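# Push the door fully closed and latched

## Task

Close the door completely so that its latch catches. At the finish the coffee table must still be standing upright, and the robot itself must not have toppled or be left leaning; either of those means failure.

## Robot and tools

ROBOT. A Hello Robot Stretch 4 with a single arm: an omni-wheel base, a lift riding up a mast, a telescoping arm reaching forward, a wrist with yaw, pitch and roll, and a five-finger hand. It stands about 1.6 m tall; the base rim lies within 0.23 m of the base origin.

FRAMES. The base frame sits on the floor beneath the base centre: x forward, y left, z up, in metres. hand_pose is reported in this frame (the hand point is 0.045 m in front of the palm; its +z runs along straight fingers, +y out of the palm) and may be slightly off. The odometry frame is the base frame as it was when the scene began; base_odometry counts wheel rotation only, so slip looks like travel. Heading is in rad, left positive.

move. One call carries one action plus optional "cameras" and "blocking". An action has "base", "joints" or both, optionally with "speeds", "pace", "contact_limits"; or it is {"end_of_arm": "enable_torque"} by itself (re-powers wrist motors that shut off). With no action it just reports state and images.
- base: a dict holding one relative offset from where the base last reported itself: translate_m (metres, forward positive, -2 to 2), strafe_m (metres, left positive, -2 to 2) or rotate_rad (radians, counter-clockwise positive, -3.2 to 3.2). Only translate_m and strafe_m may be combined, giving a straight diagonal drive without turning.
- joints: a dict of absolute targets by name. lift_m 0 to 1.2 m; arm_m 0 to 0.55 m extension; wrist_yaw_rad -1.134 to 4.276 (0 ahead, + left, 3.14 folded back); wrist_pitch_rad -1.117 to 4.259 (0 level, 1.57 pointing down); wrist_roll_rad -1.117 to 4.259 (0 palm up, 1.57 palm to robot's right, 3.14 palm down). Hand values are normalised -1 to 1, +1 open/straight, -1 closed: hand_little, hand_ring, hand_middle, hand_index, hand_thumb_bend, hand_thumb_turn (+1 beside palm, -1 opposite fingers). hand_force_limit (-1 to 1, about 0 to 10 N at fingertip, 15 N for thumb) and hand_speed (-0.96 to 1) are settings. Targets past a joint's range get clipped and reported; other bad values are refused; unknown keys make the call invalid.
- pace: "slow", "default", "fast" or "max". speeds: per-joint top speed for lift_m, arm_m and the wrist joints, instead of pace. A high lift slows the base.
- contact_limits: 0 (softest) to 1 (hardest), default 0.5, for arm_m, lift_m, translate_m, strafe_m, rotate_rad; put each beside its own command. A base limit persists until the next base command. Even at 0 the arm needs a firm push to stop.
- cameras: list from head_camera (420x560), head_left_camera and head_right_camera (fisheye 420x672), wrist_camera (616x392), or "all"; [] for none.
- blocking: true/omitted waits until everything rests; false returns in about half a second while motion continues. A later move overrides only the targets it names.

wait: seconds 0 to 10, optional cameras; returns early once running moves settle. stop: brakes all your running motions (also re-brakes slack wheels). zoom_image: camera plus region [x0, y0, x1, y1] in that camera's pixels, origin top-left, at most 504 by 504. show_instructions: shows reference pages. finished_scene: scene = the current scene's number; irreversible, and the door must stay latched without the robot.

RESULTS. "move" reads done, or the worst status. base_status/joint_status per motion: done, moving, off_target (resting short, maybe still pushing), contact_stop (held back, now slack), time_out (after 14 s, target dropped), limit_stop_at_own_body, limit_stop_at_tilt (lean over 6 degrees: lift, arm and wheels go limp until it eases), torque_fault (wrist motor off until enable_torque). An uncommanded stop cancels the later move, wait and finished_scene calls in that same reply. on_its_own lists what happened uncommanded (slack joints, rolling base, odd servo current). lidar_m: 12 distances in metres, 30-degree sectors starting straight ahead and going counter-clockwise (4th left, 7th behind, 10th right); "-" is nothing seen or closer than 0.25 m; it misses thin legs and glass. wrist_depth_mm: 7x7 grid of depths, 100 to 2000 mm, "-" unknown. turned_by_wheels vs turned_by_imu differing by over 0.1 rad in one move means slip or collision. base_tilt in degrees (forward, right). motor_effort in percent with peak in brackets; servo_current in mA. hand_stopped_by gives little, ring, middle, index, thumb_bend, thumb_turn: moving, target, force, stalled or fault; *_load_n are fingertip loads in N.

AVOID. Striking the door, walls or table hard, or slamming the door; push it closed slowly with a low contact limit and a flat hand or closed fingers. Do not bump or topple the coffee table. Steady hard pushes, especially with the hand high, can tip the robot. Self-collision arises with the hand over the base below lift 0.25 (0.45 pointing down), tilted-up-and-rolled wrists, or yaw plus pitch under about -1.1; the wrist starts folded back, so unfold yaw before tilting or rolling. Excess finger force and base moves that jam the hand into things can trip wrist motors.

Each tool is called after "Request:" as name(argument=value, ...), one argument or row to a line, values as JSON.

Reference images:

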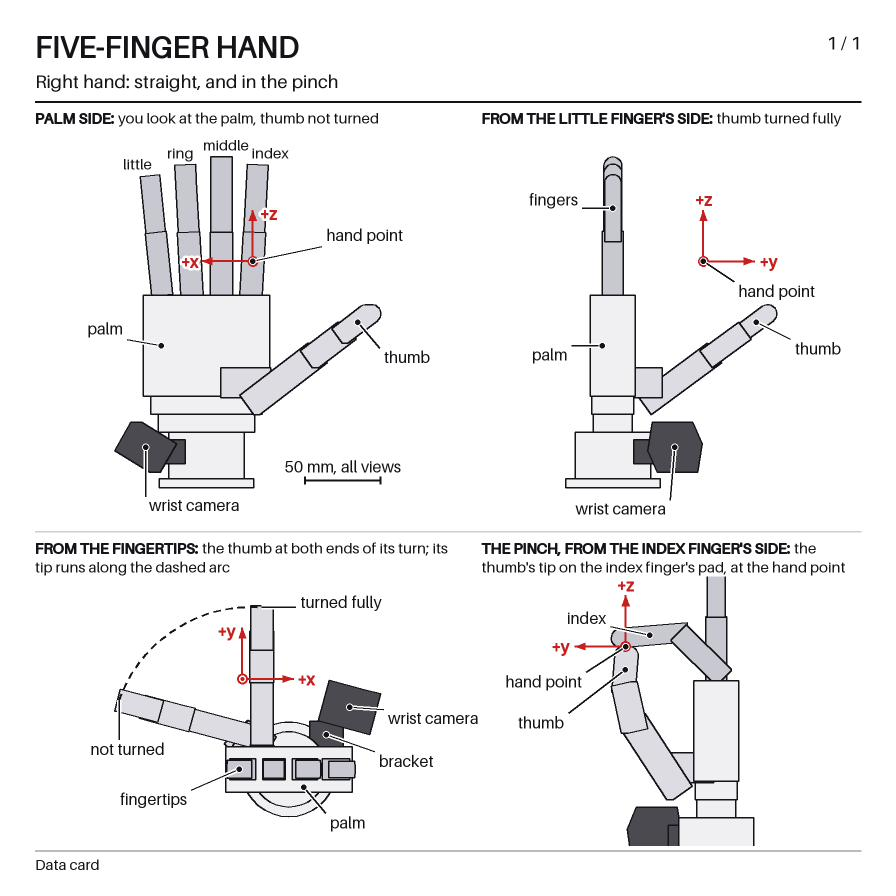

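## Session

Request:
move(
)

Scene clock: 0.00 s.
base_odometry: x=+0.000 y=+0.000 heading=+0.000
turned_by_wheels: +0.000
turned_by_imu: +0.000
base_tilt: forward=-0.4 right=+1.6
lidar_m: 0.81 0.88 0.76 0.73 0.81 1.12 1.15 1.28 0.93 0.89 0.95 0.84
base_status: not commanded
joint_positions: lift_m=+0.184 arm_m=+0.000 wrist_yaw_rad=+3.180 wrist_pitch_rad=+0.005 wrist_roll_rad=+0.000 hand_little=+1.000 hand_ring=+1.000 hand_middle=+1.000 hand_index=+1.000 hand_thumb_turn=+1.000 hand_thumb_bend=+1.000 hand_force_limit=+0.000 hand_speed=-0.800
joint_status: not commanded
measured_speeds: all 0
hand_stopped_by: target,target,target,target,target,target
little_load_n: 0.0
ring_load_n: 0.0
middle_load_n: 0.0
index_load_n: 0.0
thumb_bend_load_n: 0.0
thumb_turn_load_n: 0.0
motor_effort: lift_m=+20 arm_m=-4 wheel_0=+0 wheel_1=-1 wheel_2=+0
servo_current: wrist_yaw_rad=39 wrist_pitch_rad=52 wrist_roll_rad=33
hand_pose: x=-0.0552 y=+0.1095 z=+0.4210 quat_wxyz=(-0.508, -0.511, +0.491, +0.489) (m; base frame)
wrist_depth_mm: - 134 - - - - - / - 125 151 - - - - / - 128 163 - - - - / 138 138 - - - - - / 1499 1983 - - - - - / 976 1255 168 132 - - - / 231 - - - - - 788
pictures: head_camera, head_left_camera, head_right_camera, wrist_camera

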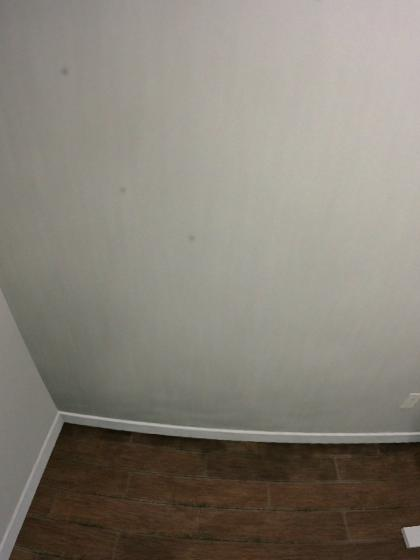

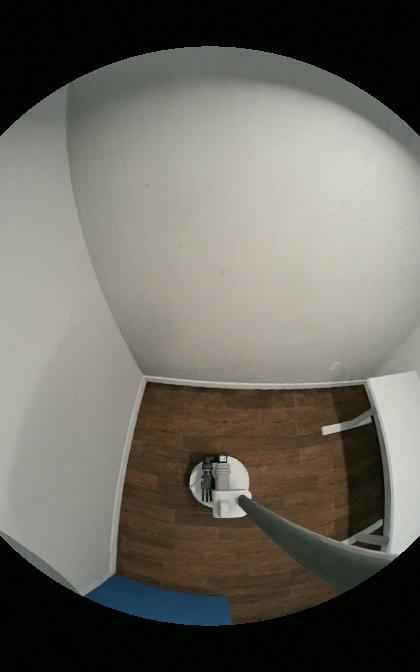

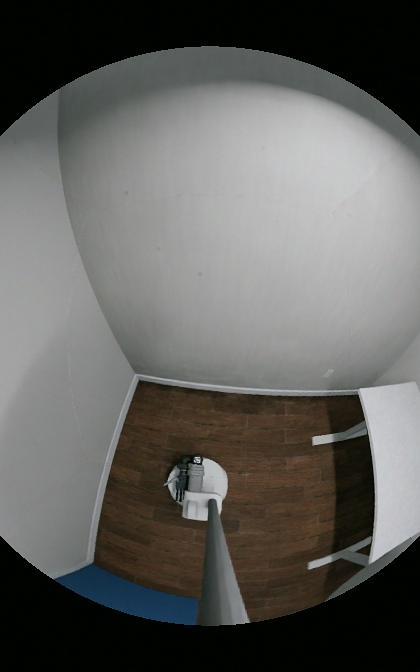

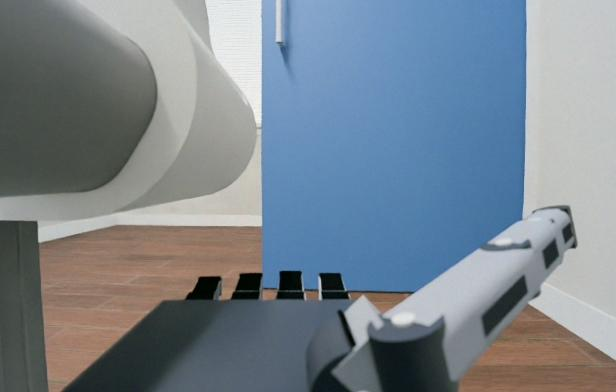

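Request:
move(
  base={"rotate_rad": 3.14},
)

Request:
move(
  base={"translate_m": 0.3, "strafe_m": 0.38},
  cameras=["head_camera","head_left_camera"],
)

Scene clock: 3.80 s.
move: done
base_odometry: x=+0.000 y=+0.000 heading=+3.139
turned_by_wheels: +3.139
turned_by_imu: +3.156
base_tilt: forward=-0.4 right=+1.6
lidar_m: 1.12 1.24 0.92 0.87 0.94 0.85 0.81 0.88 0.75 0.72 0.77 1.13
base_status: done
joint_positions: lift_m=+0.184 arm_m=+0.000 wrist_yaw_rad=+3.180 wrist_pitch_rad=+0.005 wrist_roll_rad=+0.000 hand_little=+1.000 hand_ring=+1.000 hand_middle=+1.000 hand_index=+1.000 hand_thumb_turn=+1.000 hand_thumb_bend=+1.000 hand_force_limit=+0.000 hand_speed=-0.800
joint_status: not commanded
measured_speeds: all 0
hand_stopped_by: target,target,target,target,target,target
little_load_n: 0.0
ring_load_n: 0.0
middle_load_n: 0.0
index_load_n: 0.0
thumb_bend_load_n: 0.0
thumb_turn_load_n: 0.0
motor_effort: lift_m=+20(21) arm_m=-4(4) wheel_0=-4(11) wheel_1=-2(9) wheel_2=-2(12)
servo_current: wrist_yaw_rad=46(59) wrist_pitch_rad=59(72) wrist_roll_rad=33(59)
hand_pose: x=-0.0552 y=+0.1095 z=+0.4210 quat_wxyz=(-0.508, -0.511, +0.491, +0.489) (m; base frame)
wrist_depth_mm: - 135 - - - - - / - 127 154 - - - - / - 137 195 - - - - / 138 138 - - - - - / - - - - - - - / - - 130 131 - - - / 778 - - - - - 778
pictures: none

Scene clock: 6.90 s.
move: done
base_odometry: x=-0.301 y=-0.379 heading=+3.139
turned_by_wheels: +0.000
turned_by_imu: -0.001
base_tilt: forward=-0.4 right=+1.6
lidar_m: 2.54 0.70 0.55 0.50 0.55 0.77 1.10 1.17 1.16 1.12 1.16 0.89
base_status: done
joint_positions: lift_m=+0.184 arm_m=+0.000 wrist_yaw_rad=+3.180 wrist_pitch_rad=+0.005 wrist_roll_rad=+0.000 hand_little=+1.000 hand_ring=+1.000 hand_middle=+1.000 hand_index=+1.000 hand_thumb_turn=+1.000 hand_thumb_bend=+1.000 hand_force_limit=+0.000 hand_speed=-0.800
joint_status: not commanded
measured_speeds: all 0
hand_stopped_by: target,target,target,target,target,target
little_load_n: 0.0
ring_load_n: -0.5
middle_load_n: 0.0
index_load_n: 0.0
thumb_bend_load_n: 0.0
thumb_turn_load_n: 0.0
motor_effort: lift_m=+20(21) arm_m=-4(4) wheel_0=-2(8) wheel_1=+1(12) wheel_2=-2(10)
servo_current: wrist_yaw_rad=39(59) wrist_pitch_rad=46(65) wrist_roll_rad=39(65)
hand_pose: x=-0.0552 y=+0.1095 z=+0.4210 quat_wxyz=(-0.508, -0.511, +0.491, +0.489) (m; base frame)
wrist_depth_mm: - 135 - - - - - / - 129 160 - - - - / - 137 194 - - - - / 138 138 - - - 1205 - / - - - - - - - / 1025 1138 130 131 - - - / 778 - - - - - -
pictures: head_camera, head_left_camera

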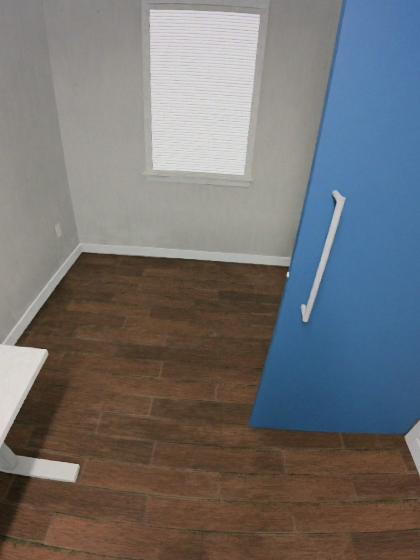

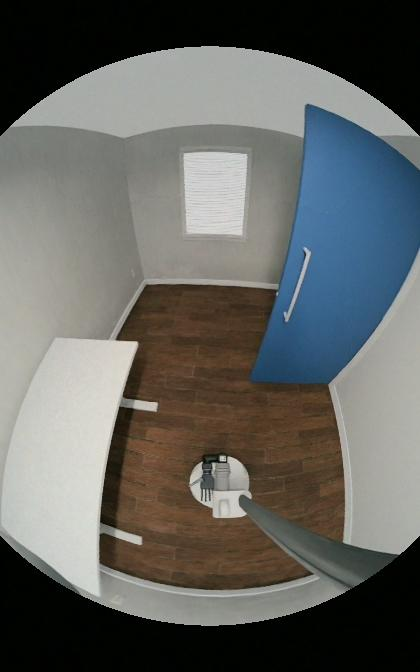

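Request:
move(
  base={"strafe_m": 0.13, "translate_m": 0.1},
)

Request:
move(
  base={"translate_m": 1.55},
)

Request:
move(
  base={"rotate_rad": -1.57},
  joints={"lift_m": 0.27},
  cameras=["head_camera","head_left_camera"],
)

Scene clock: 11.40 s.
move: done
base_odometry: x=-0.401 y=-0.509 heading=+3.139
turned_by_wheels: +0.000
turned_by_imu: +0.000
base_tilt: forward=-0.4 right=+1.7
lidar_m: 2.46 0.52 0.39 0.38 0.41 0.58 1.19 1.27 1.29 1.26 1.07 0.85
base_status: done
joint_positions: lift_m=+0.184 arm_m=+0.000 wrist_yaw_rad=+3.180 wrist_pitch_rad=+0.005 wrist_roll_rad=+0.000 hand_little=+1.000 hand_ring=+1.000 hand_middle=+1.000 hand_index=+1.000 hand_thumb_turn=+1.000 hand_thumb_bend=+1.000 hand_force_limit=+0.000 hand_speed=-0.800
joint_status: not commanded
measured_speeds: all 0
hand_stopped_by: target,target,target,target,target,target
little_load_n: 0.0
ring_load_n: 0.0
middle_load_n: 0.0
index_load_n: 0.0
thumb_bend_load_n: 0.0
thumb_turn_load_n: 0.0
motor_effort: lift_m=+20(21) arm_m=-4(4) wheel_0=-2(9) wheel_1=+2(12) wheel_2=-5(11)
servo_current: wrist_yaw_rad=39(52) wrist_pitch_rad=46(65) wrist_roll_rad=33(59)
hand_pose: x=-0.0552 y=+0.1095 z=+0.4210 quat_wxyz=(-0.508, -0.511, +0.491, +0.489) (m; base frame)
wrist_depth_mm: - 135 - - - - - / - 129 161 - - - - / - 137 194 - - - - / 138 139 - - 1308 - - / - - - - - - - / 1025 1138 130 132 - - - / 778 - - - - - -
pictures: none

Scene clock: 18.03 s.
move: done
base_odometry: x=-1.951 y=-0.505 heading=+3.139
turned_by_wheels: +0.000
turned_by_imu: -0.009
base_tilt: forward=-0.4 right=+1.6
lidar_m: 0.90 0.97 1.14 1.11 1.19 0.96 1.65 0.80 1.00 1.02 1.28 0.92
base_status: done
joint_positions: lift_m=+0.184 arm_m=+0.000 wrist_yaw_rad=+3.180 wrist_pitch_rad=+0.005 wrist_roll_rad=+0.000 hand_little=+1.000 hand_ring=+1.000 hand_middle=+1.000 hand_index=+1.000 hand_thumb_turn=+1.000 hand_thumb_bend=+1.000 hand_force_limit=+0.000 hand_speed=-0.800
joint_status: not commanded
measured_speeds: all 0
hand_stopped_by: target,target,target,target,target,target
little_load_n: 0.0
ring_load_n: 0.0
middle_load_n: 0.0
index_load_n: 0.0
thumb_bend_load_n: 0.0
thumb_turn_load_n: 0.5
motor_effort: lift_m=+21(21) arm_m=-4(4) wheel_0=+2(9) wheel_1=+4(9) wheel_2=-1(13)
servo_current: wrist_yaw_rad=46(59) wrist_pitch_rad=26(65) wrist_roll_rad=52(65)
hand_pose: x=-0.0552 y=+0.1095 z=+0.4210 quat_wxyz=(-0.508, -0.511, +0.491, +0.489) (m; base frame)
wrist_depth_mm: - 135 - - - - - / - 129 178 - - - - / - 137 194 - - - - / 138 139 - - - - - / 809 1983 - - - - - / 960 1205 169 132 - - - / 750 - - - - - 778
pictures: none

Scene clock: 20.10 s.
move: done
base_odometry: x=-1.951 y=-0.505 heading=+1.570
turned_by_wheels: -1.569
turned_by_imu: -1.577
base_tilt: forward=-0.4 right=+1.6
lidar_m: 1.02 1.32 0.94 0.91 0.98 1.12 1.09 1.17 0.97 1.58 0.80 1.00
base_status: done
joint_positions: lift_m=+0.270 arm_m=+0.000 wrist_yaw_rad=+3.180 wrist_pitch_rad=+0.005 wrist_roll_rad=+0.000 hand_little=+1.000 hand_ring=+1.000 hand_middle=+1.000 hand_index=+1.000 hand_thumb_turn=+1.000 hand_thumb_bend=+1.000 hand_force_limit=+0.000 hand_speed=-0.800
joint_status: all done
measured_speeds: all 0
hand_stopped_by: target,target,target,target,target,target
little_load_n: 0.0
ring_load_n: 0.0
middle_load_n: 0.0
index_load_n: 0.0
thumb_bend_load_n: 0.0
thumb_turn_load_n: 0.0
motor_effort: lift_m=+26(29) arm_m=-4(4) wheel_0=+4(8) wheel_1=+3(11) wheel_2=+4(10)
servo_current: wrist_yaw_rad=46(59) wrist_pitch_rad=46(59) wrist_roll_rad=46(65)
hand_pose: x=-0.0552 y=+0.1095 z=+0.5069 quat_wxyz=(-0.508, -0.511, +0.491, +0.489) (m; base frame)
wrist_depth_mm: - 135 - - - - - / - 129 160 - - - - / - 137 194 - - - - / 138 138 - - - - - / - - - - - - - / 1138 1138 130 131 - - - / 946 - - - - - 960
pictures: head_camera, head_left_camera

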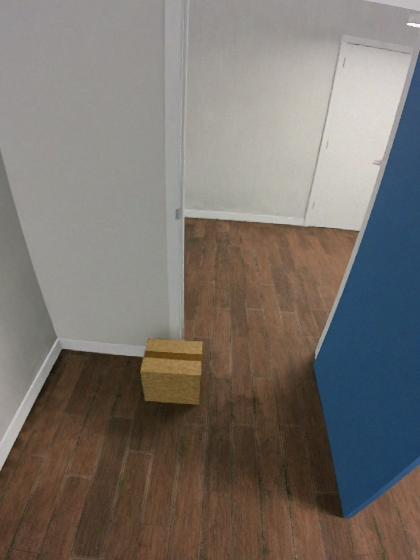

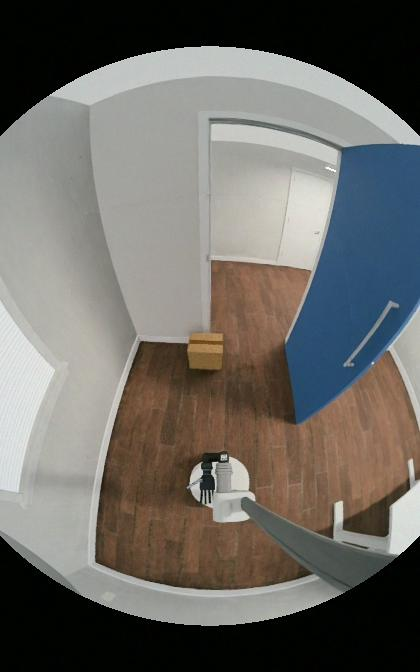

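Request:
move(
  base={"strafe_m": -0.26},
)

Request:
move(
  base={"translate_m": 0.7},
  cameras=["head_camera","head_left_camera"],
)

Scene clock: 29.10 s.
move: done
base_odometry: x=-1.691 y=-0.505 heading=+1.570
turned_by_wheels: +0.000
turned_by_imu: +0.000
base_tilt: forward=-0.4 right=+1.6
lidar_m: 1.05 1.07 1.21 1.17 1.28 1.16 1.12 0.87 0.73 1.57 0.59 0.59
base_status: done
joint_positions: lift_m=+0.270 arm_m=+0.000 wrist_yaw_rad=+3.180 wrist_pitch_rad=+0.005 wrist_roll_rad=+0.000 hand_little=+1.000 hand_ring=+1.000 hand_middle=+1.000 hand_index=+1.000 hand_thumb_turn=+1.000 hand_thumb_bend=+1.000 hand_force_limit=+0.000 hand_speed=-0.800
joint_status: not commanded
measured_speeds: all 0
hand_stopped_by: target,target,target,target,target,target
little_load_n: 0.0
ring_load_n: 0.0
middle_load_n: 0.0
index_load_n: 0.0
thumb_bend_load_n: 0.0
thumb_turn_load_n: 0.0
motor_effort: lift_m=+26(26) arm_m=-4(4) wheel_0=+2(11) wheel_1=-1(12) wheel_2=+0(3)
servo_current: wrist_yaw_rad=46(52) wrist_pitch_rad=39(52) wrist_roll_rad=59(59)
hand_pose: x=-0.0552 y=+0.1095 z=+0.5069 quat_wxyz=(-0.508, -0.511, +0.491, +0.489) (m; base frame)
wrist_depth_mm: - 134 - - - - - / - 124 148 - - - - / - 126 169 - - - - / 138 138 196 - - - - / 220 - - - - - - / 233 1160 130 131 - - - / 229 - - - - - 946
pictures: none

Scene clock: 32.90 s.
move: done
base_odometry: x=-1.691 y=+0.195 heading=+1.570
turned_by_wheels: +0.000
turned_by_imu: -0.004
base_tilt: forward=-0.4 right=+1.6
lidar_m: 2.86 0.42 0.50 1.16 1.20 1.79 1.82 1.25 0.40 0.43 0.47 0.70
base_status: done
joint_positions: lift_m=+0.270 arm_m=+0.000 wrist_yaw_rad=+3.180 wrist_pitch_rad=+0.005 wrist_roll_rad=+0.000 hand_little=+1.000 hand_ring=+1.000 hand_middle=+1.000 hand_index=+1.000 hand_thumb_turn=+1.000 hand_thumb_bend=+1.000 hand_force_limit=+0.000 hand_speed=-0.800
joint_status: not commanded
measured_speeds: all 0
hand_stopped_by: target,target,target,target,target,target
little_load_n: 0.5
ring_load_n: 0.0
middle_load_n: 0.0
index_load_n: 0.0
thumb_bend_load_n: 0.0
thumb_turn_load_n: -0.5
motor_effort: lift_m=+25(26) arm_m=-4(4) wheel_0=+2(9) wheel_1=+2(8) wheel_2=-3(13)
servo_current: wrist_yaw_rad=39(59) wrist_pitch_rad=26(59) wrist_roll_rad=39(59)
hand_pose: x=-0.0552 y=+0.1095 z=+0.5069 quat_wxyz=(-0.508, -0.511, +0.491, +0.489) (m; base frame)
wrist_depth_mm: - 134 - - - - - / - 121 154 - - - - / - 128 182 - - - - / 138 138 - - - - - / 1808 - 1863 - - - - / 1160 1366 168 132 - - - / 234 - - - - - 946
pictures: head_camera, head_left_camera

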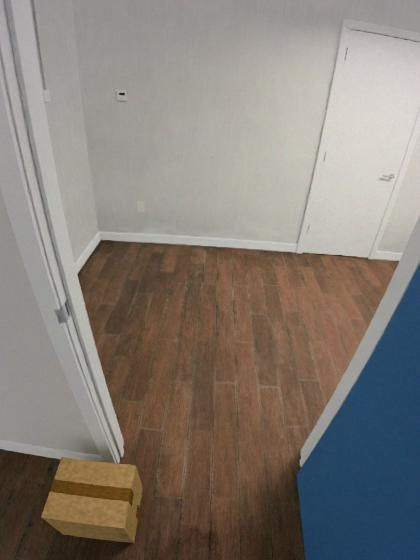

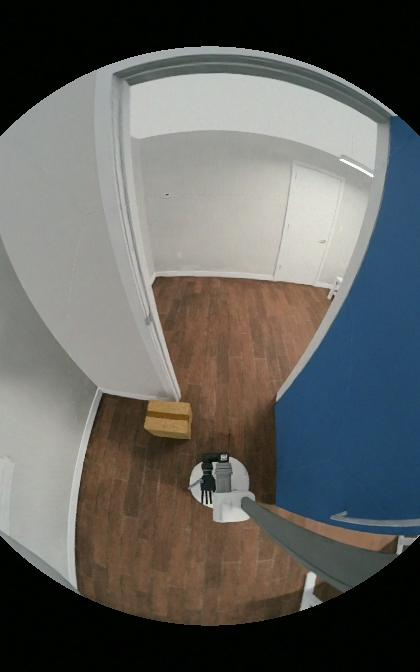

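Request:
move(
  base={"translate_m": 0.15},
)

Request:
move(
  base={"strafe_m": 0.57},
  pace="slow",
  contact_limits={"strafe_m": 0.7},
  cameras=["head_camera","head_left_camera"],
)

Scene clock: 36.50 s.
move: done
base_odometry: x=-1.691 y=+0.345 heading=+1.571
turned_by_wheels: +0.000
turned_by_imu: +0.000
base_tilt: forward=-0.4 right=+1.7
lidar_m: 2.71 0.31 0.31 1.17 1.21 1.79 1.97 1.37 0.44 0.43 0.48 0.75
base_status: done
joint_positions: lift_m=+0.270 arm_m=+0.000 wrist_yaw_rad=+3.180 wrist_pitch_rad=+0.005 wrist_roll_rad=+0.000 hand_little=+1.000 hand_ring=+1.000 hand_middle=+1.000 hand_index=+1.000 hand_thumb_turn=+1.000 hand_thumb_bend=+1.000 hand_force_limit=+0.000 hand_speed=-0.800
joint_status: not commanded
measured_speeds: all 0
hand_stopped_by: target,target,target,target,target,target
little_load_n: 0.0
ring_load_n: 0.0
middle_load_n: 0.0
index_load_n: 0.0
thumb_bend_load_n: 0.0
thumb_turn_load_n: 0.0
motor_effort: lift_m=+25(26) arm_m=-4(4) wheel_0=+2(8) wheel_1=+4(7) wheel_2=-1(13)
servo_current: wrist_yaw_rad=39(52) wrist_pitch_rad=20(52) wrist_roll_rad=46(59)
hand_pose: x=-0.0552 y=+0.1095 z=+0.5069 quat_wxyz=(-0.508, -0.511, +0.491, +0.489) (m; base frame)
wrist_depth_mm: - 134 - - - - - / - 128 156 - - - - / - 128 187 - - - - / 138 138 - - - - - / 1808 - - - - - - / 1182 1397 168 132 - - - / 235 - - - - - 946
pictures: none

Scene clock: 43.33 s.
move: done
base_odometry: x=-2.261 y=+0.345 heading=+1.571
turned_by_wheels: +0.000
turned_by_imu: +0.001
base_tilt: forward=-0.4 right=+1.6
lidar_m: 0.25 0.53 0.62 0.60 0.65 0.88 1.92 1.72 0.98 0.98 0.30 0.25
base_status: done
joint_positions: lift_m=+0.270 arm_m=+0.000 wrist_yaw_rad=+3.180 wrist_pitch_rad=+0.005 wrist_roll_rad=+0.000 hand_little=+1.000 hand_ring=+1.000 hand_middle=+1.000 hand_index=+1.000 hand_thumb_turn=+1.000 hand_thumb_bend=+1.000 hand_force_limit=+0.000 hand_speed=-0.800
joint_status: not commanded
measured_speeds: all 0
hand_stopped_by: target,target,target,target,target,target
little_load_n: 0.0
ring_load_n: 0.0
middle_load_n: 0.0
index_load_n: 0.0
thumb_bend_load_n: 0.0
thumb_turn_load_n: 0.0
motor_effort: lift_m=+25(26) arm_m=-4(4) wheel_0=-2(10) wheel_1=+4(8) wheel_2=+0(1)
servo_current: wrist_yaw_rad=39(65) wrist_pitch_rad=39(65) wrist_roll_rad=52(65)
contact_limits: strafe_m 0.7
hand_pose: x=-0.0552 y=+0.1095 z=+0.5069 quat_wxyz=(-0.508, -0.511, +0.491, +0.489) (m; base frame)
wrist_depth_mm: - 135 - - - 1078 788 / - 122 158 - - 1138 - / - 129 186 - - - - / 138 138 - - - - - / 1863 - - - - - - / 1118 1430 168 132 - - - / 891 - - - - - -
pictures: head_camera, head_left_camera

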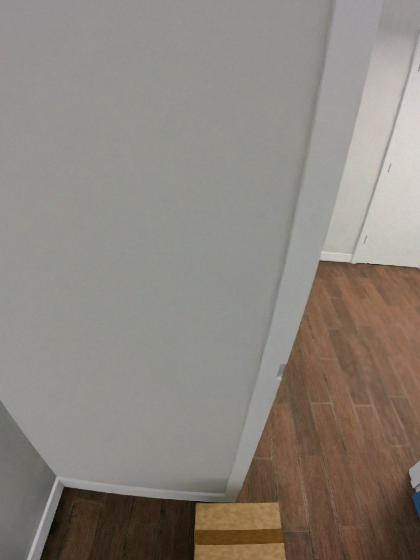

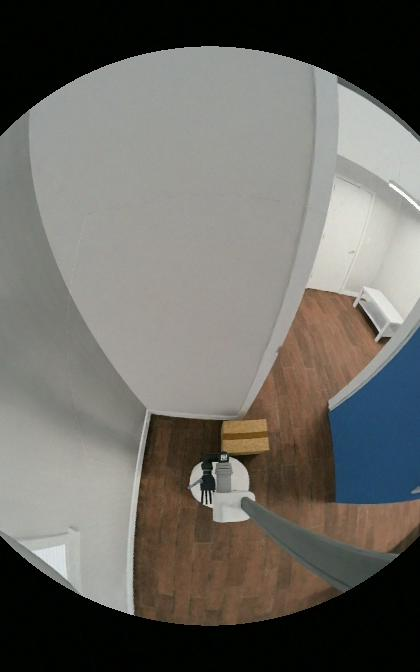

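Request:
move(
  base={"strafe_m": -0.56},
)

Request:
move(
  base={"translate_m": 0.19},
)

Request:
move(
  base={"strafe_m": 0.42},
  pace="slow",
  contact_limits={"strafe_m": 0.7},
  cameras=["head_camera","head_left_camera"],
)

Scene clock: 50.10 s.
move: done
base_odometry: x=-1.701 y=+0.345 heading=+1.571
turned_by_wheels: +0.000
turned_by_imu: -0.001
base_tilt: forward=-0.5 right=+1.6
lidar_m: 2.73 0.30 0.31 1.13 1.21 1.72 1.96 1.39 0.44 0.42 0.49 0.79
base_status: done
joint_positions: lift_m=+0.270 arm_m=+0.000 wrist_yaw_rad=+3.180 wrist_pitch_rad=+0.005 wrist_roll_rad=+0.000 hand_little=+1.000 hand_ring=+1.000 hand_middle=+1.000 hand_index=+1.000 hand_thumb_turn=+1.000 hand_thumb_bend=+1.000 hand_force_limit=+0.000 hand_speed=-0.800
joint_status: not commanded
measured_speeds: all 0
hand_stopped_by: target,target,target,target,target,target
little_load_n: 0.0
ring_load_n: 0.0
middle_load_n: 0.0
index_load_n: 0.0
thumb_bend_load_n: 0.0
thumb_turn_load_n: 0.0
motor_effort: lift_m=+25(26) arm_m=-4(4) wheel_0=+2(11) wheel_1=-2(12) wheel_2=+0(1)
servo_current: wrist_yaw_rad=52(59) wrist_pitch_rad=46(65) wrist_roll_rad=33(65)
hand_pose: x=-0.0552 y=+0.1095 z=+0.5069 quat_wxyz=(-0.508, -0.511, +0.491, +0.489) (m; base frame)
wrist_depth_mm: - 135 - - - - - / - 128 157 - - - - / - 129 184 - - - - / 138 138 - - - - - / 1863 - - - - - - / 1160 1366 168 132 - - - / 891 - - - - - 946
pictures: none

Scene clock: 52.13 s.
move: done
base_odometry: x=-1.701 y=+0.535 heading=+1.571
turned_by_wheels: +0.000
turned_by_imu: -0.001
base_tilt: forward=-0.4 right=+1.6
lidar_m: 2.53 0.33 0.25 0.25 1.24 1.72 2.14 0.62 0.46 0.45 0.48 2.62
base_status: done
joint_positions: lift_m=+0.270 arm_m=+0.000 wrist_yaw_rad=+3.180 wrist_pitch_rad=+0.005 wrist_roll_rad=+0.000 hand_little=+1.000 hand_ring=+1.000 hand_middle=+1.000 hand_index=+1.000 hand_thumb_turn=+1.000 hand_thumb_bend=+1.000 hand_force_limit=+0.000 hand_speed=-0.800
joint_status: not commanded
measured_speeds: all 0
hand_stopped_by: target,target,target,target,target,target
little_load_n: 0.0
ring_load_n: 0.0
middle_load_n: 0.0
index_load_n: 0.0
thumb_bend_load_n: 0.0
thumb_turn_load_n: 0.0
motor_effort: lift_m=+25(26) arm_m=-4(4) wheel_0=+2(7) wheel_1=+4(9) wheel_2=-4(12)
servo_current: wrist_yaw_rad=39(59) wrist_pitch_rad=26(72) wrist_roll_rad=39(72)
hand_pose: x=-0.0552 y=+0.1095 z=+0.5069 quat_wxyz=(-0.508, -0.511, +0.491, +0.489) (m; base frame)
wrist_depth_mm: - 134 - - - - - / - 131 160 - - - 1366 / - 131 183 - - - - / 138 138 - - - - - / 1863 - - - - - - / 1138 1464 168 132 - - - / 891 - - - - - 946
pictures: none

Scene clock: 57.47 s.
move: done
base_odometry: x=-2.121 y=+0.535 heading=+1.571
turned_by_wheels: +0.000
turned_by_imu: +0.002
base_tilt: forward=-0.4 right=+1.6
lidar_m: 0.31 0.25 0.25 0.29 0.80 1.12 2.12 1.77 0.90 0.87 0.93 2.64
base_status: done
joint_positions: lift_m=+0.270 arm_m=+0.000 wrist_yaw_rad=+3.180 wrist_pitch_rad=+0.005 wrist_roll_rad=+0.000 hand_little=+1.000 hand_ring=+1.000 hand_middle=+1.000 hand_index=+1.000 hand_thumb_turn=+1.000 hand_thumb_bend=+1.000 hand_force_limit=+0.000 hand_speed=-0.800
joint_status: not commanded
measured_speeds: all 0
hand_stopped_by: target,target,target,target,target,target
little_load_n: 0.0
ring_load_n: 0.0
middle_load_n: 0.0
index_load_n: 0.0
thumb_bend_load_n: 0.0
thumb_turn_load_n: 0.0
motor_effort: lift_m=+25(26) arm_m=-4(4) wheel_0=-6(9) wheel_1=+5(9) wheel_2=+0(2)
servo_current: wrist_yaw_rad=46(59) wrist_pitch_rad=52(65) wrist_roll_rad=26(65)
contact_limits: strafe_m 0.7
hand_pose: x=-0.0552 y=+0.1095 z=+0.5069 quat_wxyz=(-0.508, -0.511, +0.491, +0.489) (m; base frame)
wrist_depth_mm: - 134 - - - 1336 976 / - 131 159 - - 1336 1025 / - 131 183 - - - - / 138 138 - - - - - / 227 - - - - - - / 1182 1537 168 132 - - - / 904 - - - - - -
pictures: head_camera, head_left_camera

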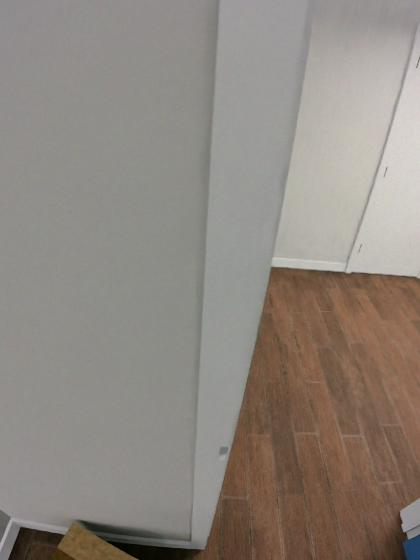

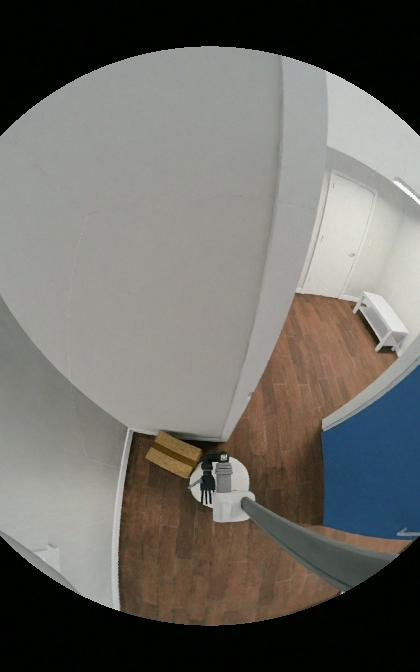

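Request:
move(
  base={"translate_m": -0.97, "strafe_m": -0.03},
)

Request:
move(
  base={"translate_m": 0.1, "strafe_m": -1.18},
  cameras=["head_camera","head_left_camera"],
)

Scene clock: 68.27 s.
move: done
base_odometry: x=-2.091 y=-0.435 heading=+1.571
turned_by_wheels: +0.000
turned_by_imu: +0.006
base_tilt: forward=-0.4 right=+1.6
lidar_m: 1.02 1.01 0.80 0.76 0.84 1.23 1.17 1.22 1.07 1.81 0.83 1.25
base_status: done
joint_positions: lift_m=+0.270 arm_m=+0.000 wrist_yaw_rad=+3.180 wrist_pitch_rad=+0.005 wrist_roll_rad=+0.000 hand_little=+1.000 hand_ring=+1.000 hand_middle=+1.000 hand_index=+1.000 hand_thumb_turn=+1.000 hand_thumb_bend=+1.000 hand_force_limit=+0.000 hand_speed=-0.800
joint_status: not commanded
measured_speeds: all 0
hand_stopped_by: target,target,target,target,target,target
little_load_n: 0.0
ring_load_n: 0.0
middle_load_n: 0.0
index_load_n: 0.0
thumb_bend_load_n: 0.0
thumb_turn_load_n: 0.0
motor_effort: lift_m=+25(26) arm_m=-4(4) wheel_0=-3(9) wheel_1=-3(9) wheel_2=+1(13)
servo_current: wrist_yaw_rad=39(59) wrist_pitch_rad=46(65) wrist_roll_rad=52(59)
hand_pose: x=-0.0552 y=+0.1095 z=+0.5069 quat_wxyz=(-0.508, -0.511, +0.491, +0.489) (m; base frame)
wrist_depth_mm: - 135 - - - - - / - 122 158 - - - - / - 129 186 - - - - / 138 138 211 - - - - / 224 - - - - - - / 225 1205 130 131 - - - / 878 - - - - - -
pictures: none

Scene clock: 73.60 s.
move: done
base_odometry: x=-0.911 y=-0.336 heading=+1.570
turned_by_wheels: -0.001
turned_by_imu: -0.002
base_tilt: forward=-0.4 right=+1.7
lidar_m: 0.97 0.36 0.37 1.95 1.86 1.40 0.53 0.58 0.81 1.70 1.56 1.17
base_status: done
joint_positions: lift_m=+0.270 arm_m=+0.000 wrist_yaw_rad=+3.180 wrist_pitch_rad=+0.005 wrist_roll_rad=+0.000 hand_little=+1.000 hand_ring=+1.000 hand_middle=+1.000 hand_index=+1.000 hand_thumb_turn=+1.000 hand_thumb_bend=+1.000 hand_force_limit=+0.000 hand_speed=-0.800
joint_status: not commanded
measured_speeds: all 0
hand_stopped_by: target,target,target,target,target,target
little_load_n: 0.0
ring_load_n: 0.0
middle_load_n: 0.0
index_load_n: 0.0
thumb_bend_load_n: 0.0
thumb_turn_load_n: 0.0
motor_effort: lift_m=+25(25) arm_m=-4(4) wheel_0=-1(12) wheel_1=-2(11) wheel_2=-4(8)
servo_current: wrist_yaw_rad=46(59) wrist_pitch_rad=39(65) wrist_roll_rad=39(72)
hand_pose: x=-0.0552 y=+0.1095 z=+0.5069 quat_wxyz=(-0.508, -0.511, +0.491, +0.489) (m; base frame)
wrist_depth_mm: - 135 - - - - - / - 125 167 - - - - / - 133 198 - - - - / 138 138 227 - - - - / - - - - - - - / 1229 1255 130 132 - - - / 229 - - - - - 931
pictures: head_camera, head_left_camera

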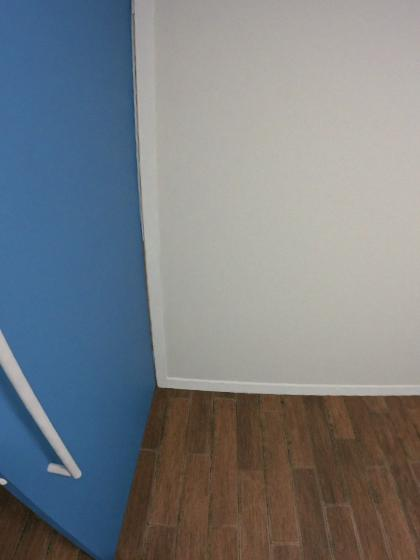

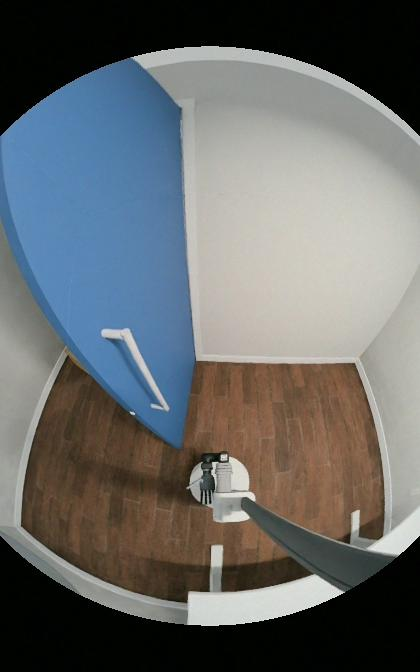

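Request:
move(
  base={"translate_m": 0.08, "strafe_m": -0.2},
)

Request:
move(
  base={"rotate_rad": 0.87},
  joints={"arm_m": 0.2},
  cameras=["head_camera", "head_left_camera"],
)

Scene clock: 83.00 s.
move: done
base_odometry: x=-0.711 y=-0.257 heading=+1.570
turned_by_wheels: -0.001
turned_by_imu: -0.001
base_tilt: forward=-0.4 right=+1.6
lidar_m: 1.03 0.66 0.46 2.15 1.94 0.65 0.62 0.64 0.91 1.49 1.46 1.04
base_status: done
joint_positions: lift_m=+0.270 arm_m=+0.000 wrist_yaw_rad=+3.180 wrist_pitch_rad=+0.005 wrist_roll_rad=+0.000 hand_little=+1.000 hand_ring=+1.000 hand_middle=+1.000 hand_index=+1.000 hand_thumb_turn=+1.000 hand_thumb_bend=+1.000 hand_force_limit=+0.000 hand_speed=-0.800
joint_status: not commanded
measured_speeds: all 0
hand_stopped_by: target,target,target,target,target,target
little_load_n: 0.5
ring_load_n: 0.0
middle_load_n: 0.0
index_load_n: 0.0
thumb_bend_load_n: 0.0
thumb_turn_load_n: 0.0
motor_effort: lift_m=+25(25) arm_m=-4(4) wheel_0=-1(12) wheel_1=-3(10) wheel_2=-3(9)
servo_current: wrist_yaw_rad=33(59) wrist_pitch_rad=20(65) wrist_roll_rad=46(59)
hand_pose: x=-0.0552 y=+0.1095 z=+0.5069 quat_wxyz=(-0.508, -0.511, +0.491, +0.489) (m; base frame)
wrist_depth_mm: - 135 - - - - - / - 126 167 - - - - / - 133 196 - - - - / 138 138 225 - - - - / - - - - - - - / 1160 1336 130 132 - - - / 228 - - - - - 931
pictures: none

Scene clock: 84.70 s.
move: done
base_odometry: x=-0.711 y=-0.257 heading=+2.439
turned_by_wheels: +0.869
turned_by_imu: +0.874
base_tilt: forward=-0.4 right=+1.6
lidar_m: 0.46 0.52 2.16 0.69 0.62 0.62 0.79 1.51 1.55 1.12 1.01 0.81
base_status: done
joint_positions: lift_m=+0.270 arm_m=+0.200 wrist_yaw_rad=+3.180 wrist_pitch_rad=+0.005 wrist_roll_rad=+0.000 hand_little=+1.000 hand_ring=+1.000 hand_middle=+1.000 hand_index=+1.000 hand_thumb_turn=+1.000 hand_thumb_bend=+1.000 hand_force_limit=+0.000 hand_speed=-0.800
joint_status: all done
measured_speeds: all 0
hand_stopped_by: target,target,target,target,target,target
little_load_n: 0.0
ring_load_n: 0.0
middle_load_n: 0.0
index_load_n: 0.0
thumb_bend_load_n: 0.0
thumb_turn_load_n: 0.0
motor_effort: lift_m=+25(25) arm_m=+4(6) wheel_0=-2(9) wheel_1=-3(9) wheel_2=-4(12)
servo_current: wrist_yaw_rad=52(59) wrist_pitch_rad=46(65) wrist_roll_rad=39(59)
hand_pose: x=+0.1447 y=+0.1095 z=+0.5069 quat_wxyz=(-0.508, -0.511, +0.491, +0.489) (m; base frame)
wrist_depth_mm: 105 - - - - - - / 105 110 377 - - - - / 107 163 310 - - - - / - 222 - - - - - / - 370 - - - - - / 1255 379 168 132 - - - / 1008 - - - - - 946
pictures: head_camera, head_left_camera

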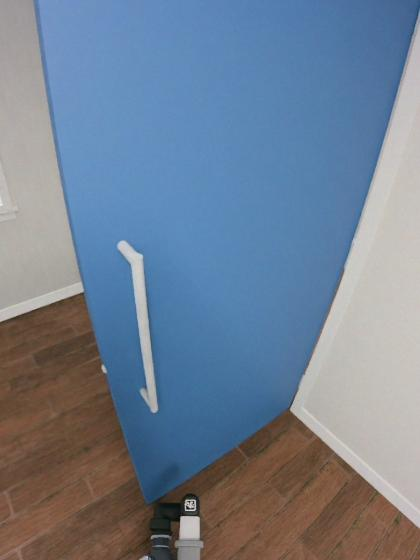

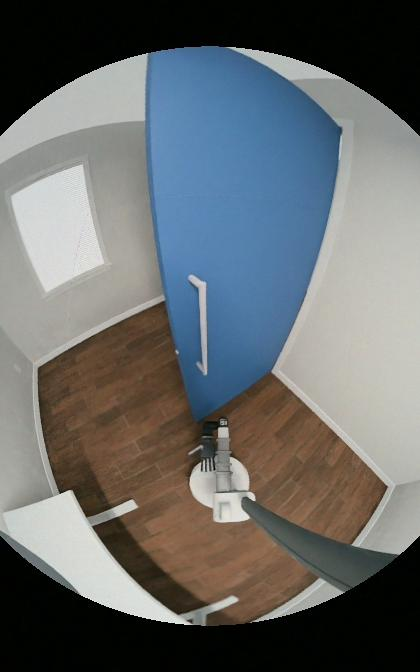

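Request:
move(
  base={"translate_m": 0.51, "strafe_m": 0.12},
  pace="slow",
  cameras=["head_camera", "head_left_camera"],
)

Scene clock: 92.73 s.
move: done
base_odometry: x=-1.177 y=-0.019 heading=+2.439
turned_by_wheels: +0.000
turned_by_imu: -0.002
base_tilt: forward=-0.4 right=+1.6
lidar_m: 0.37 0.34 1.67 1.81 1.39 0.88 1.10 1.98 1.39 0.90 0.67 0.43
base_status: done
joint_positions: lift_m=+0.270 arm_m=+0.200 wrist_yaw_rad=+3.181 wrist_pitch_rad=+0.005 wrist_roll_rad=+0.000 hand_little=+1.000 hand_ring=+1.000 hand_middle=+1.000 hand_index=+1.000 hand_thumb_turn=+1.000 hand_thumb_bend=+1.000 hand_force_limit=+0.000 hand_speed=-0.800
joint_status: not commanded
measured_speeds: all 0
hand_stopped_by: target,target,target,target,target,target
little_load_n: -0.5
ring_load_n: 0.0
middle_load_n: 0.0
index_load_n: 0.0
thumb_bend_load_n: 0.0
thumb_turn_load_n: 0.0
motor_effort: lift_m=+25(25) arm_m=+4(4) wheel_0=+2(7) wheel_1=+5(9) wheel_2=-6(10)
servo_current: wrist_yaw_rad=52(59) wrist_pitch_rad=39(72) wrist_roll_rad=33(65)
hand_pose: x=+0.1446 y=+0.1093 z=+0.5070 quat_wxyz=(-0.509, -0.511, +0.491, +0.489) (m; base frame)
wrist_depth_mm: - 104 - - - - - / - 107 330 - - - - / - 155 220 - - - - / - 175 - - - - - / - 415 - - - - - / 1366 382 168 132 - - - / 1008 - - - - - 960
pictures: head_camera, head_left_camera

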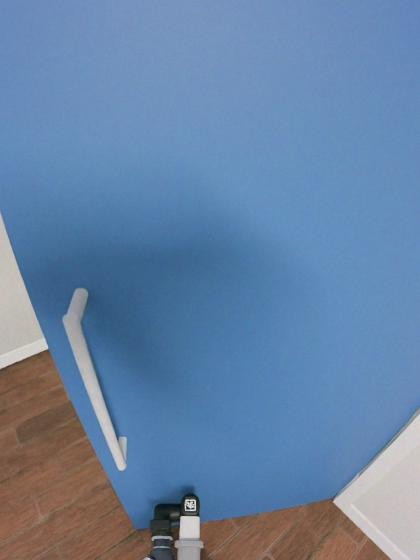

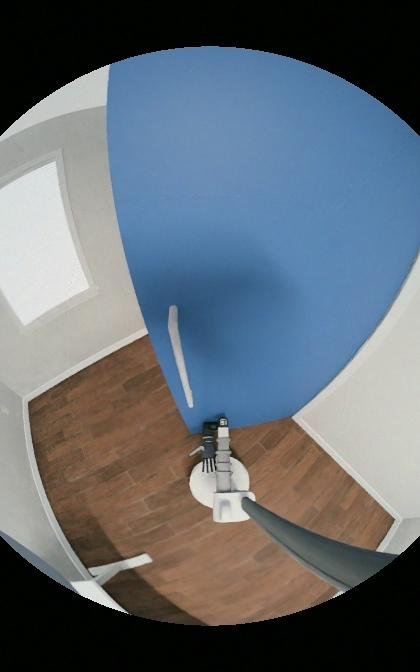

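Request:
move(
  base={"translate_m": 0.33, "strafe_m": -0.03},
  pace="slow",
)

Request:
move(
  base={"translate_m": -0.15},
)

Request:
move(
  base={"translate_m": 0.15, "strafe_m": 0.53},
  cameras=["head_camera", "head_left_camera"],
)

Scene clock: 100.40 s.
move: done
base_odometry: x=-1.409 y=+0.217 heading=+2.439
turned_by_wheels: +0.000
turned_by_imu: -0.001
base_tilt: forward=-0.4 right=+1.7
lidar_m: 0.37 0.42 1.44 1.83 1.86 1.17 1.37 2.23 1.02 0.63 0.40 0.37
base_status: done
joint_positions: lift_m=+0.270 arm_m=+0.200 wrist_yaw_rad=+3.182 wrist_pitch_rad=+0.005 wrist_roll_rad=+0.000 hand_little=+1.000 hand_ring=+1.000 hand_middle=+1.000 hand_index=+1.000 hand_thumb_turn=+1.000 hand_thumb_bend=+1.000 hand_force_limit=+0.000 hand_speed=-0.800
joint_status: not commanded
measured_speeds: all 0
hand_stopped_by: target,target,target,target,target,target
little_load_n: 0.0
ring_load_n: 0.0
middle_load_n: 0.0
index_load_n: 0.5
thumb_bend_load_n: 0.0
thumb_turn_load_n: 0.0
motor_effort: lift_m=+25(25) arm_m=+4(4) wheel_0=+3(8) wheel_1=+3(9) wheel_2=-4(11)
servo_current: wrist_yaw_rad=33(59) wrist_pitch_rad=52(59) wrist_roll_rad=39(65)
hand_pose: x=+0.1445 y=+0.1091 z=+0.5070 quat_wxyz=(-0.509, -0.511, +0.491, +0.489) (m; base frame)
wrist_depth_mm: - 104 - - - - - / - 107 332 - - - - / - 154 220 - - - - / - 174 - - - - - / - 415 - - - - - / 1336 382 168 132 - - - / 991 - - - - - 960
pictures: none

Scene clock: 102.23 s.
move: done
base_odometry: x=-1.295 y=+0.120 heading=+2.439
turned_by_wheels: +0.000
turned_by_imu: +0.001
base_tilt: forward=-0.4 right=+1.6
lidar_m: 0.52 0.57 1.60 1.94 1.77 1.01 1.23 2.10 1.18 0.77 0.59 0.52
base_status: done
joint_positions: lift_m=+0.270 arm_m=+0.200 wrist_yaw_rad=+3.182 wrist_pitch_rad=+0.005 wrist_roll_rad=+0.000 hand_little=+1.000 hand_ring=+1.000 hand_middle=+1.000 hand_index=+1.000 hand_thumb_turn=+1.000 hand_thumb_bend=+1.000 hand_force_limit=+0.000 hand_speed=-0.800
joint_status: not commanded
measured_speeds: all 0
hand_stopped_by: target,target,target,target,target,target
little_load_n: 0.0
ring_load_n: 0.0
middle_load_n: 0.0
index_load_n: 0.0
thumb_bend_load_n: 0.0
thumb_turn_load_n: 0.0
motor_effort: lift_m=+25(25) arm_m=+4(4) wheel_0=-3(8) wheel_1=-2(9) wheel_2=+2(12)
servo_current: wrist_yaw_rad=46(52) wrist_pitch_rad=33(59) wrist_roll_rad=39(65)
hand_pose: x=+0.1445 y=+0.1091 z=+0.5070 quat_wxyz=(-0.509, -0.511, +0.491, +0.489) (m; base frame)
wrist_depth_mm: - 105 - - - - - / - 106 379 - - - - / 106 161 220 - - - - / - 176 - - - - - / - 373 - - - - - / 1366 377 168 132 - - - / 991 - - - - - 946
pictures: none

Scene clock: 105.50 s.
move: done
base_odometry: x=-1.752 y=-0.187 heading=+2.439
turned_by_wheels: +0.000
turned_by_imu: +0.000
base_tilt: forward=-0.4 right=+1.6
lidar_m: 0.94 1.09 1.11 1.45 1.43 1.27 0.96 1.67 1.72 1.01 0.63 0.54
base_status: done
joint_positions: lift_m=+0.270 arm_m=+0.200 wrist_yaw_rad=+3.182 wrist_pitch_rad=+0.005 wrist_roll_rad=+0.000 hand_little=+1.000 hand_ring=+1.000 hand_middle=+1.000 hand_index=+1.000 hand_thumb_turn=+1.000 hand_thumb_bend=+1.000 hand_force_limit=+0.000 hand_speed=-0.800
joint_status: not commanded
measured_speeds: all 0
hand_stopped_by: target,target,target,target,target,target
little_load_n: 0.0
ring_load_n: 0.0
middle_load_n: 0.0
index_load_n: 0.0
thumb_bend_load_n: 0.0
thumb_turn_load_n: 0.0
motor_effort: lift_m=+25(25) arm_m=+4(4) wheel_0=-1(11) wheel_1=+2(12) wheel_2=-4(8)
servo_current: wrist_yaw_rad=33(59) wrist_pitch_rad=52(72) wrist_roll_rad=59(65)
hand_pose: x=+0.1445 y=+0.1091 z=+0.5070 quat_wxyz=(-0.509, -0.511, +0.491, +0.489) (m; base frame)
wrist_depth_mm: - - - - - - - / 105 109 379 - - - - / 107 163 309 - - - - / - 223 - - - - - / - 377 - - - - - / 1336 382 167 171 - - - / 976 - - - - - 946
pictures: head_camera, head_left_camera

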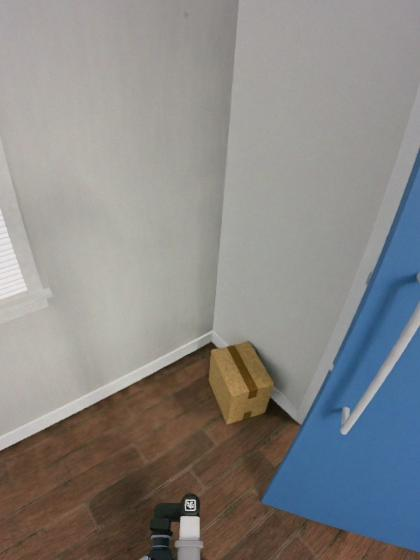

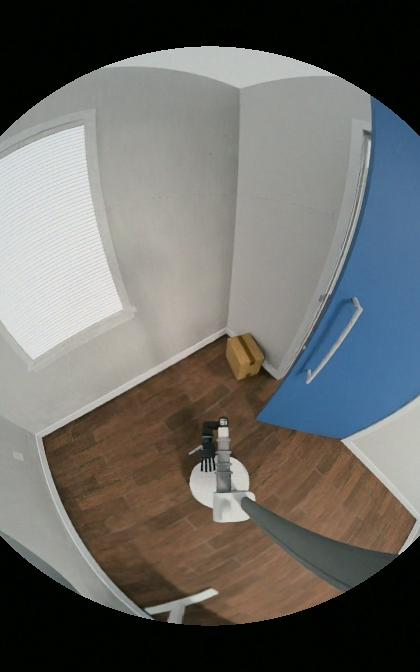

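Request:
move(
  base={"rotate_rad": -0.87},
)

Request:
move(
  base={"translate_m": 0.44, "strafe_m": 0.15},
  pace="slow",
  cameras=["head_camera", "head_left_camera"],
)

Scene clock: 107.80 s.
move: done
base_odometry: x=-1.752 y=-0.187 heading=+1.569
turned_by_wheels: -0.869
turned_by_imu: -0.874
base_tilt: forward=-0.4 right=+1.6
lidar_m: 0.52 0.59 1.16 1.08 1.19 1.51 1.44 0.95 0.98 2.56 1.41 0.81
base_status: done
joint_positions: lift_m=+0.270 arm_m=+0.200 wrist_yaw_rad=+3.182 wrist_pitch_rad=+0.005 wrist_roll_rad=+0.000 hand_little=+1.000 hand_ring=+1.000 hand_middle=+1.000 hand_index=+1.000 hand_thumb_turn=+1.000 hand_thumb_bend=+1.000 hand_force_limit=+0.000 hand_speed=-0.800
joint_status: not commanded
measured_speeds: all 0
hand_stopped_by: target,target,target,target,target,target
little_load_n: 0.0
ring_load_n: 0.0
middle_load_n: 0.0
index_load_n: 0.0
thumb_bend_load_n: 0.0
thumb_turn_load_n: 0.0
motor_effort: lift_m=+25(25) arm_m=+4(4) wheel_0=+2(8) wheel_1=+2(9) wheel_2=+3(11)
servo_current: wrist_yaw_rad=39(59) wrist_pitch_rad=39(59) wrist_roll_rad=39(59)
hand_pose: x=+0.1445 y=+0.1091 z=+0.5070 quat_wxyz=(-0.509, -0.511, +0.491, +0.489) (m; base frame)
wrist_depth_mm: - - - - - - - / 105 109 334 - - - - / 106 163 225 - - - - / - 176 338 - - - - / - 377 - - - - - / 1255 377 168 132 - - - / 991 - - - - - 931
pictures: none

Scene clock: 113.67 s.
move: done
base_odometry: x=-1.901 y=+0.253 heading=+1.570
turned_by_wheels: +0.000
turned_by_imu: -0.002
base_tilt: forward=-0.4 right=+1.6
lidar_m: 0.32 0.39 0.50 0.96 0.99 1.42 1.87 1.43 1.60 2.01 0.76 0.45
base_status: done
joint_positions: lift_m=+0.270 arm_m=+0.200 wrist_yaw_rad=+3.183 wrist_pitch_rad=+0.005 wrist_roll_rad=+0.000 hand_little=+1.000 hand_ring=+1.000 hand_middle=+1.000 hand_index=+1.000 hand_thumb_turn=+1.000 hand_thumb_bend=+1.000 hand_force_limit=+0.000 hand_speed=-0.800
joint_status: not commanded
measured_speeds: all 0
hand_stopped_by: target,target,target,target,target,target
little_load_n: 0.0
ring_load_n: 0.0
middle_load_n: 0.0
index_load_n: 0.0
thumb_bend_load_n: 0.0
thumb_turn_load_n: 0.0
motor_effort: lift_m=+24(25) arm_m=+4(4) wheel_0=+2(6) wheel_1=+5(8) wheel_2=-4(9)
servo_current: wrist_yaw_rad=52(59) wrist_pitch_rad=26(65) wrist_roll_rad=52(72)
hand_pose: x=+0.1444 y=+0.1090 z=+0.5070 quat_wxyz=(-0.509, -0.511, +0.491, +0.488) (m; base frame)
wrist_depth_mm: - 104 - - - - 1336 / - 106 218 - - - 1255 / - 160 220 - - - - / - 174 - - - - - / - 382 - - - - - / 1336 382 168 132 - - - / 1008 - - - - - 946
pictures: head_camera, head_left_camera

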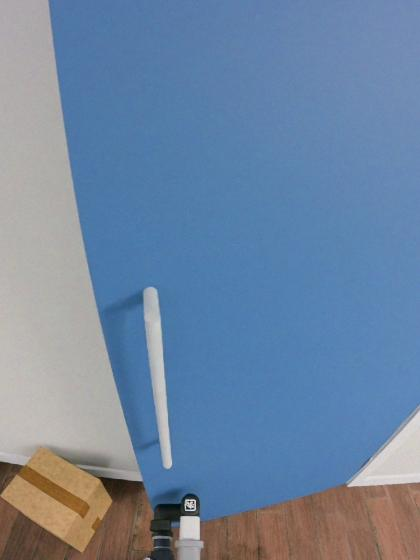

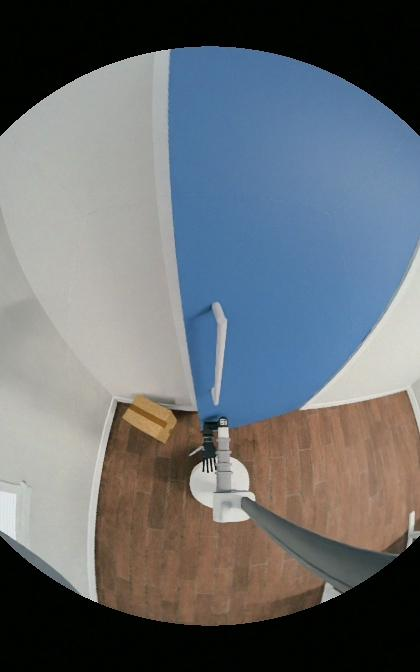

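Request:
move(
  base={"translate_m": 0.25},
  pace="slow",
)

Request:
move(
  base={"translate_m": 0.12},
  pace="slow",
  contact_limits={"translate_m": 0.7},
  cameras=["head_camera", "head_left_camera"],
)

Scene clock: 118.87 s.
move: contact_stop
base_odometry: x=-1.902 y=+0.479 heading=+1.565
turned_by_wheels: -0.005
turned_by_imu: +0.058
base_tilt: forward=-0.4 right=+1.6
lidar_m: 0.30 0.39 0.39 0.92 1.03 1.50 2.08 1.61 2.04 1.15 0.50 0.36
base_status: translate_m contact_stop (by the wheels' count: +0.226 of +0.250)
joint_positions: lift_m=+0.270 arm_m=+0.200 wrist_yaw_rad=+3.181 wrist_pitch_rad=+0.005 wrist_roll_rad=+0.000 hand_little=+1.000 hand_ring=+1.000 hand_middle=+1.000 hand_index=+1.000 hand_thumb_turn=+1.000 hand_thumb_bend=+1.000 hand_force_limit=+0.000 hand_speed=-0.800
joint_status: not commanded
measured_speeds: all 0
hand_stopped_by: target,target,target,target,target,target
little_load_n: 0.0
ring_load_n: 0.0
middle_load_n: 0.0
index_load_n: 0.0
thumb_bend_load_n: 0.0
thumb_turn_load_n: 0.0
on_its_own: the wheels are slack since a contact_stop
motor_effort: lift_m=+22(25) arm_m=-4(18) wheel_0=+0(8) wheel_1=+0(14) wheel_2=+0(30)
servo_current: wrist_yaw_rad=46(52) wrist_pitch_rad=46(59) wrist_roll_rad=39(65)
hand_pose: x=+0.1447 y=+0.1095 z=+0.5072 quat_wxyz=(-0.508, -0.511, +0.491, +0.489) (m; base frame)
wrist_depth_mm: - 105 - - - - 1336 / - 105 377 - - - 1336 / 105 158 220 - - - - / - 175 - - - - - / - 375 - - - - - / 1366 373 168 131 - - - / 991 - - - - - 960
pictures: none

not run: a stop that you did not command came earlier in this reply.


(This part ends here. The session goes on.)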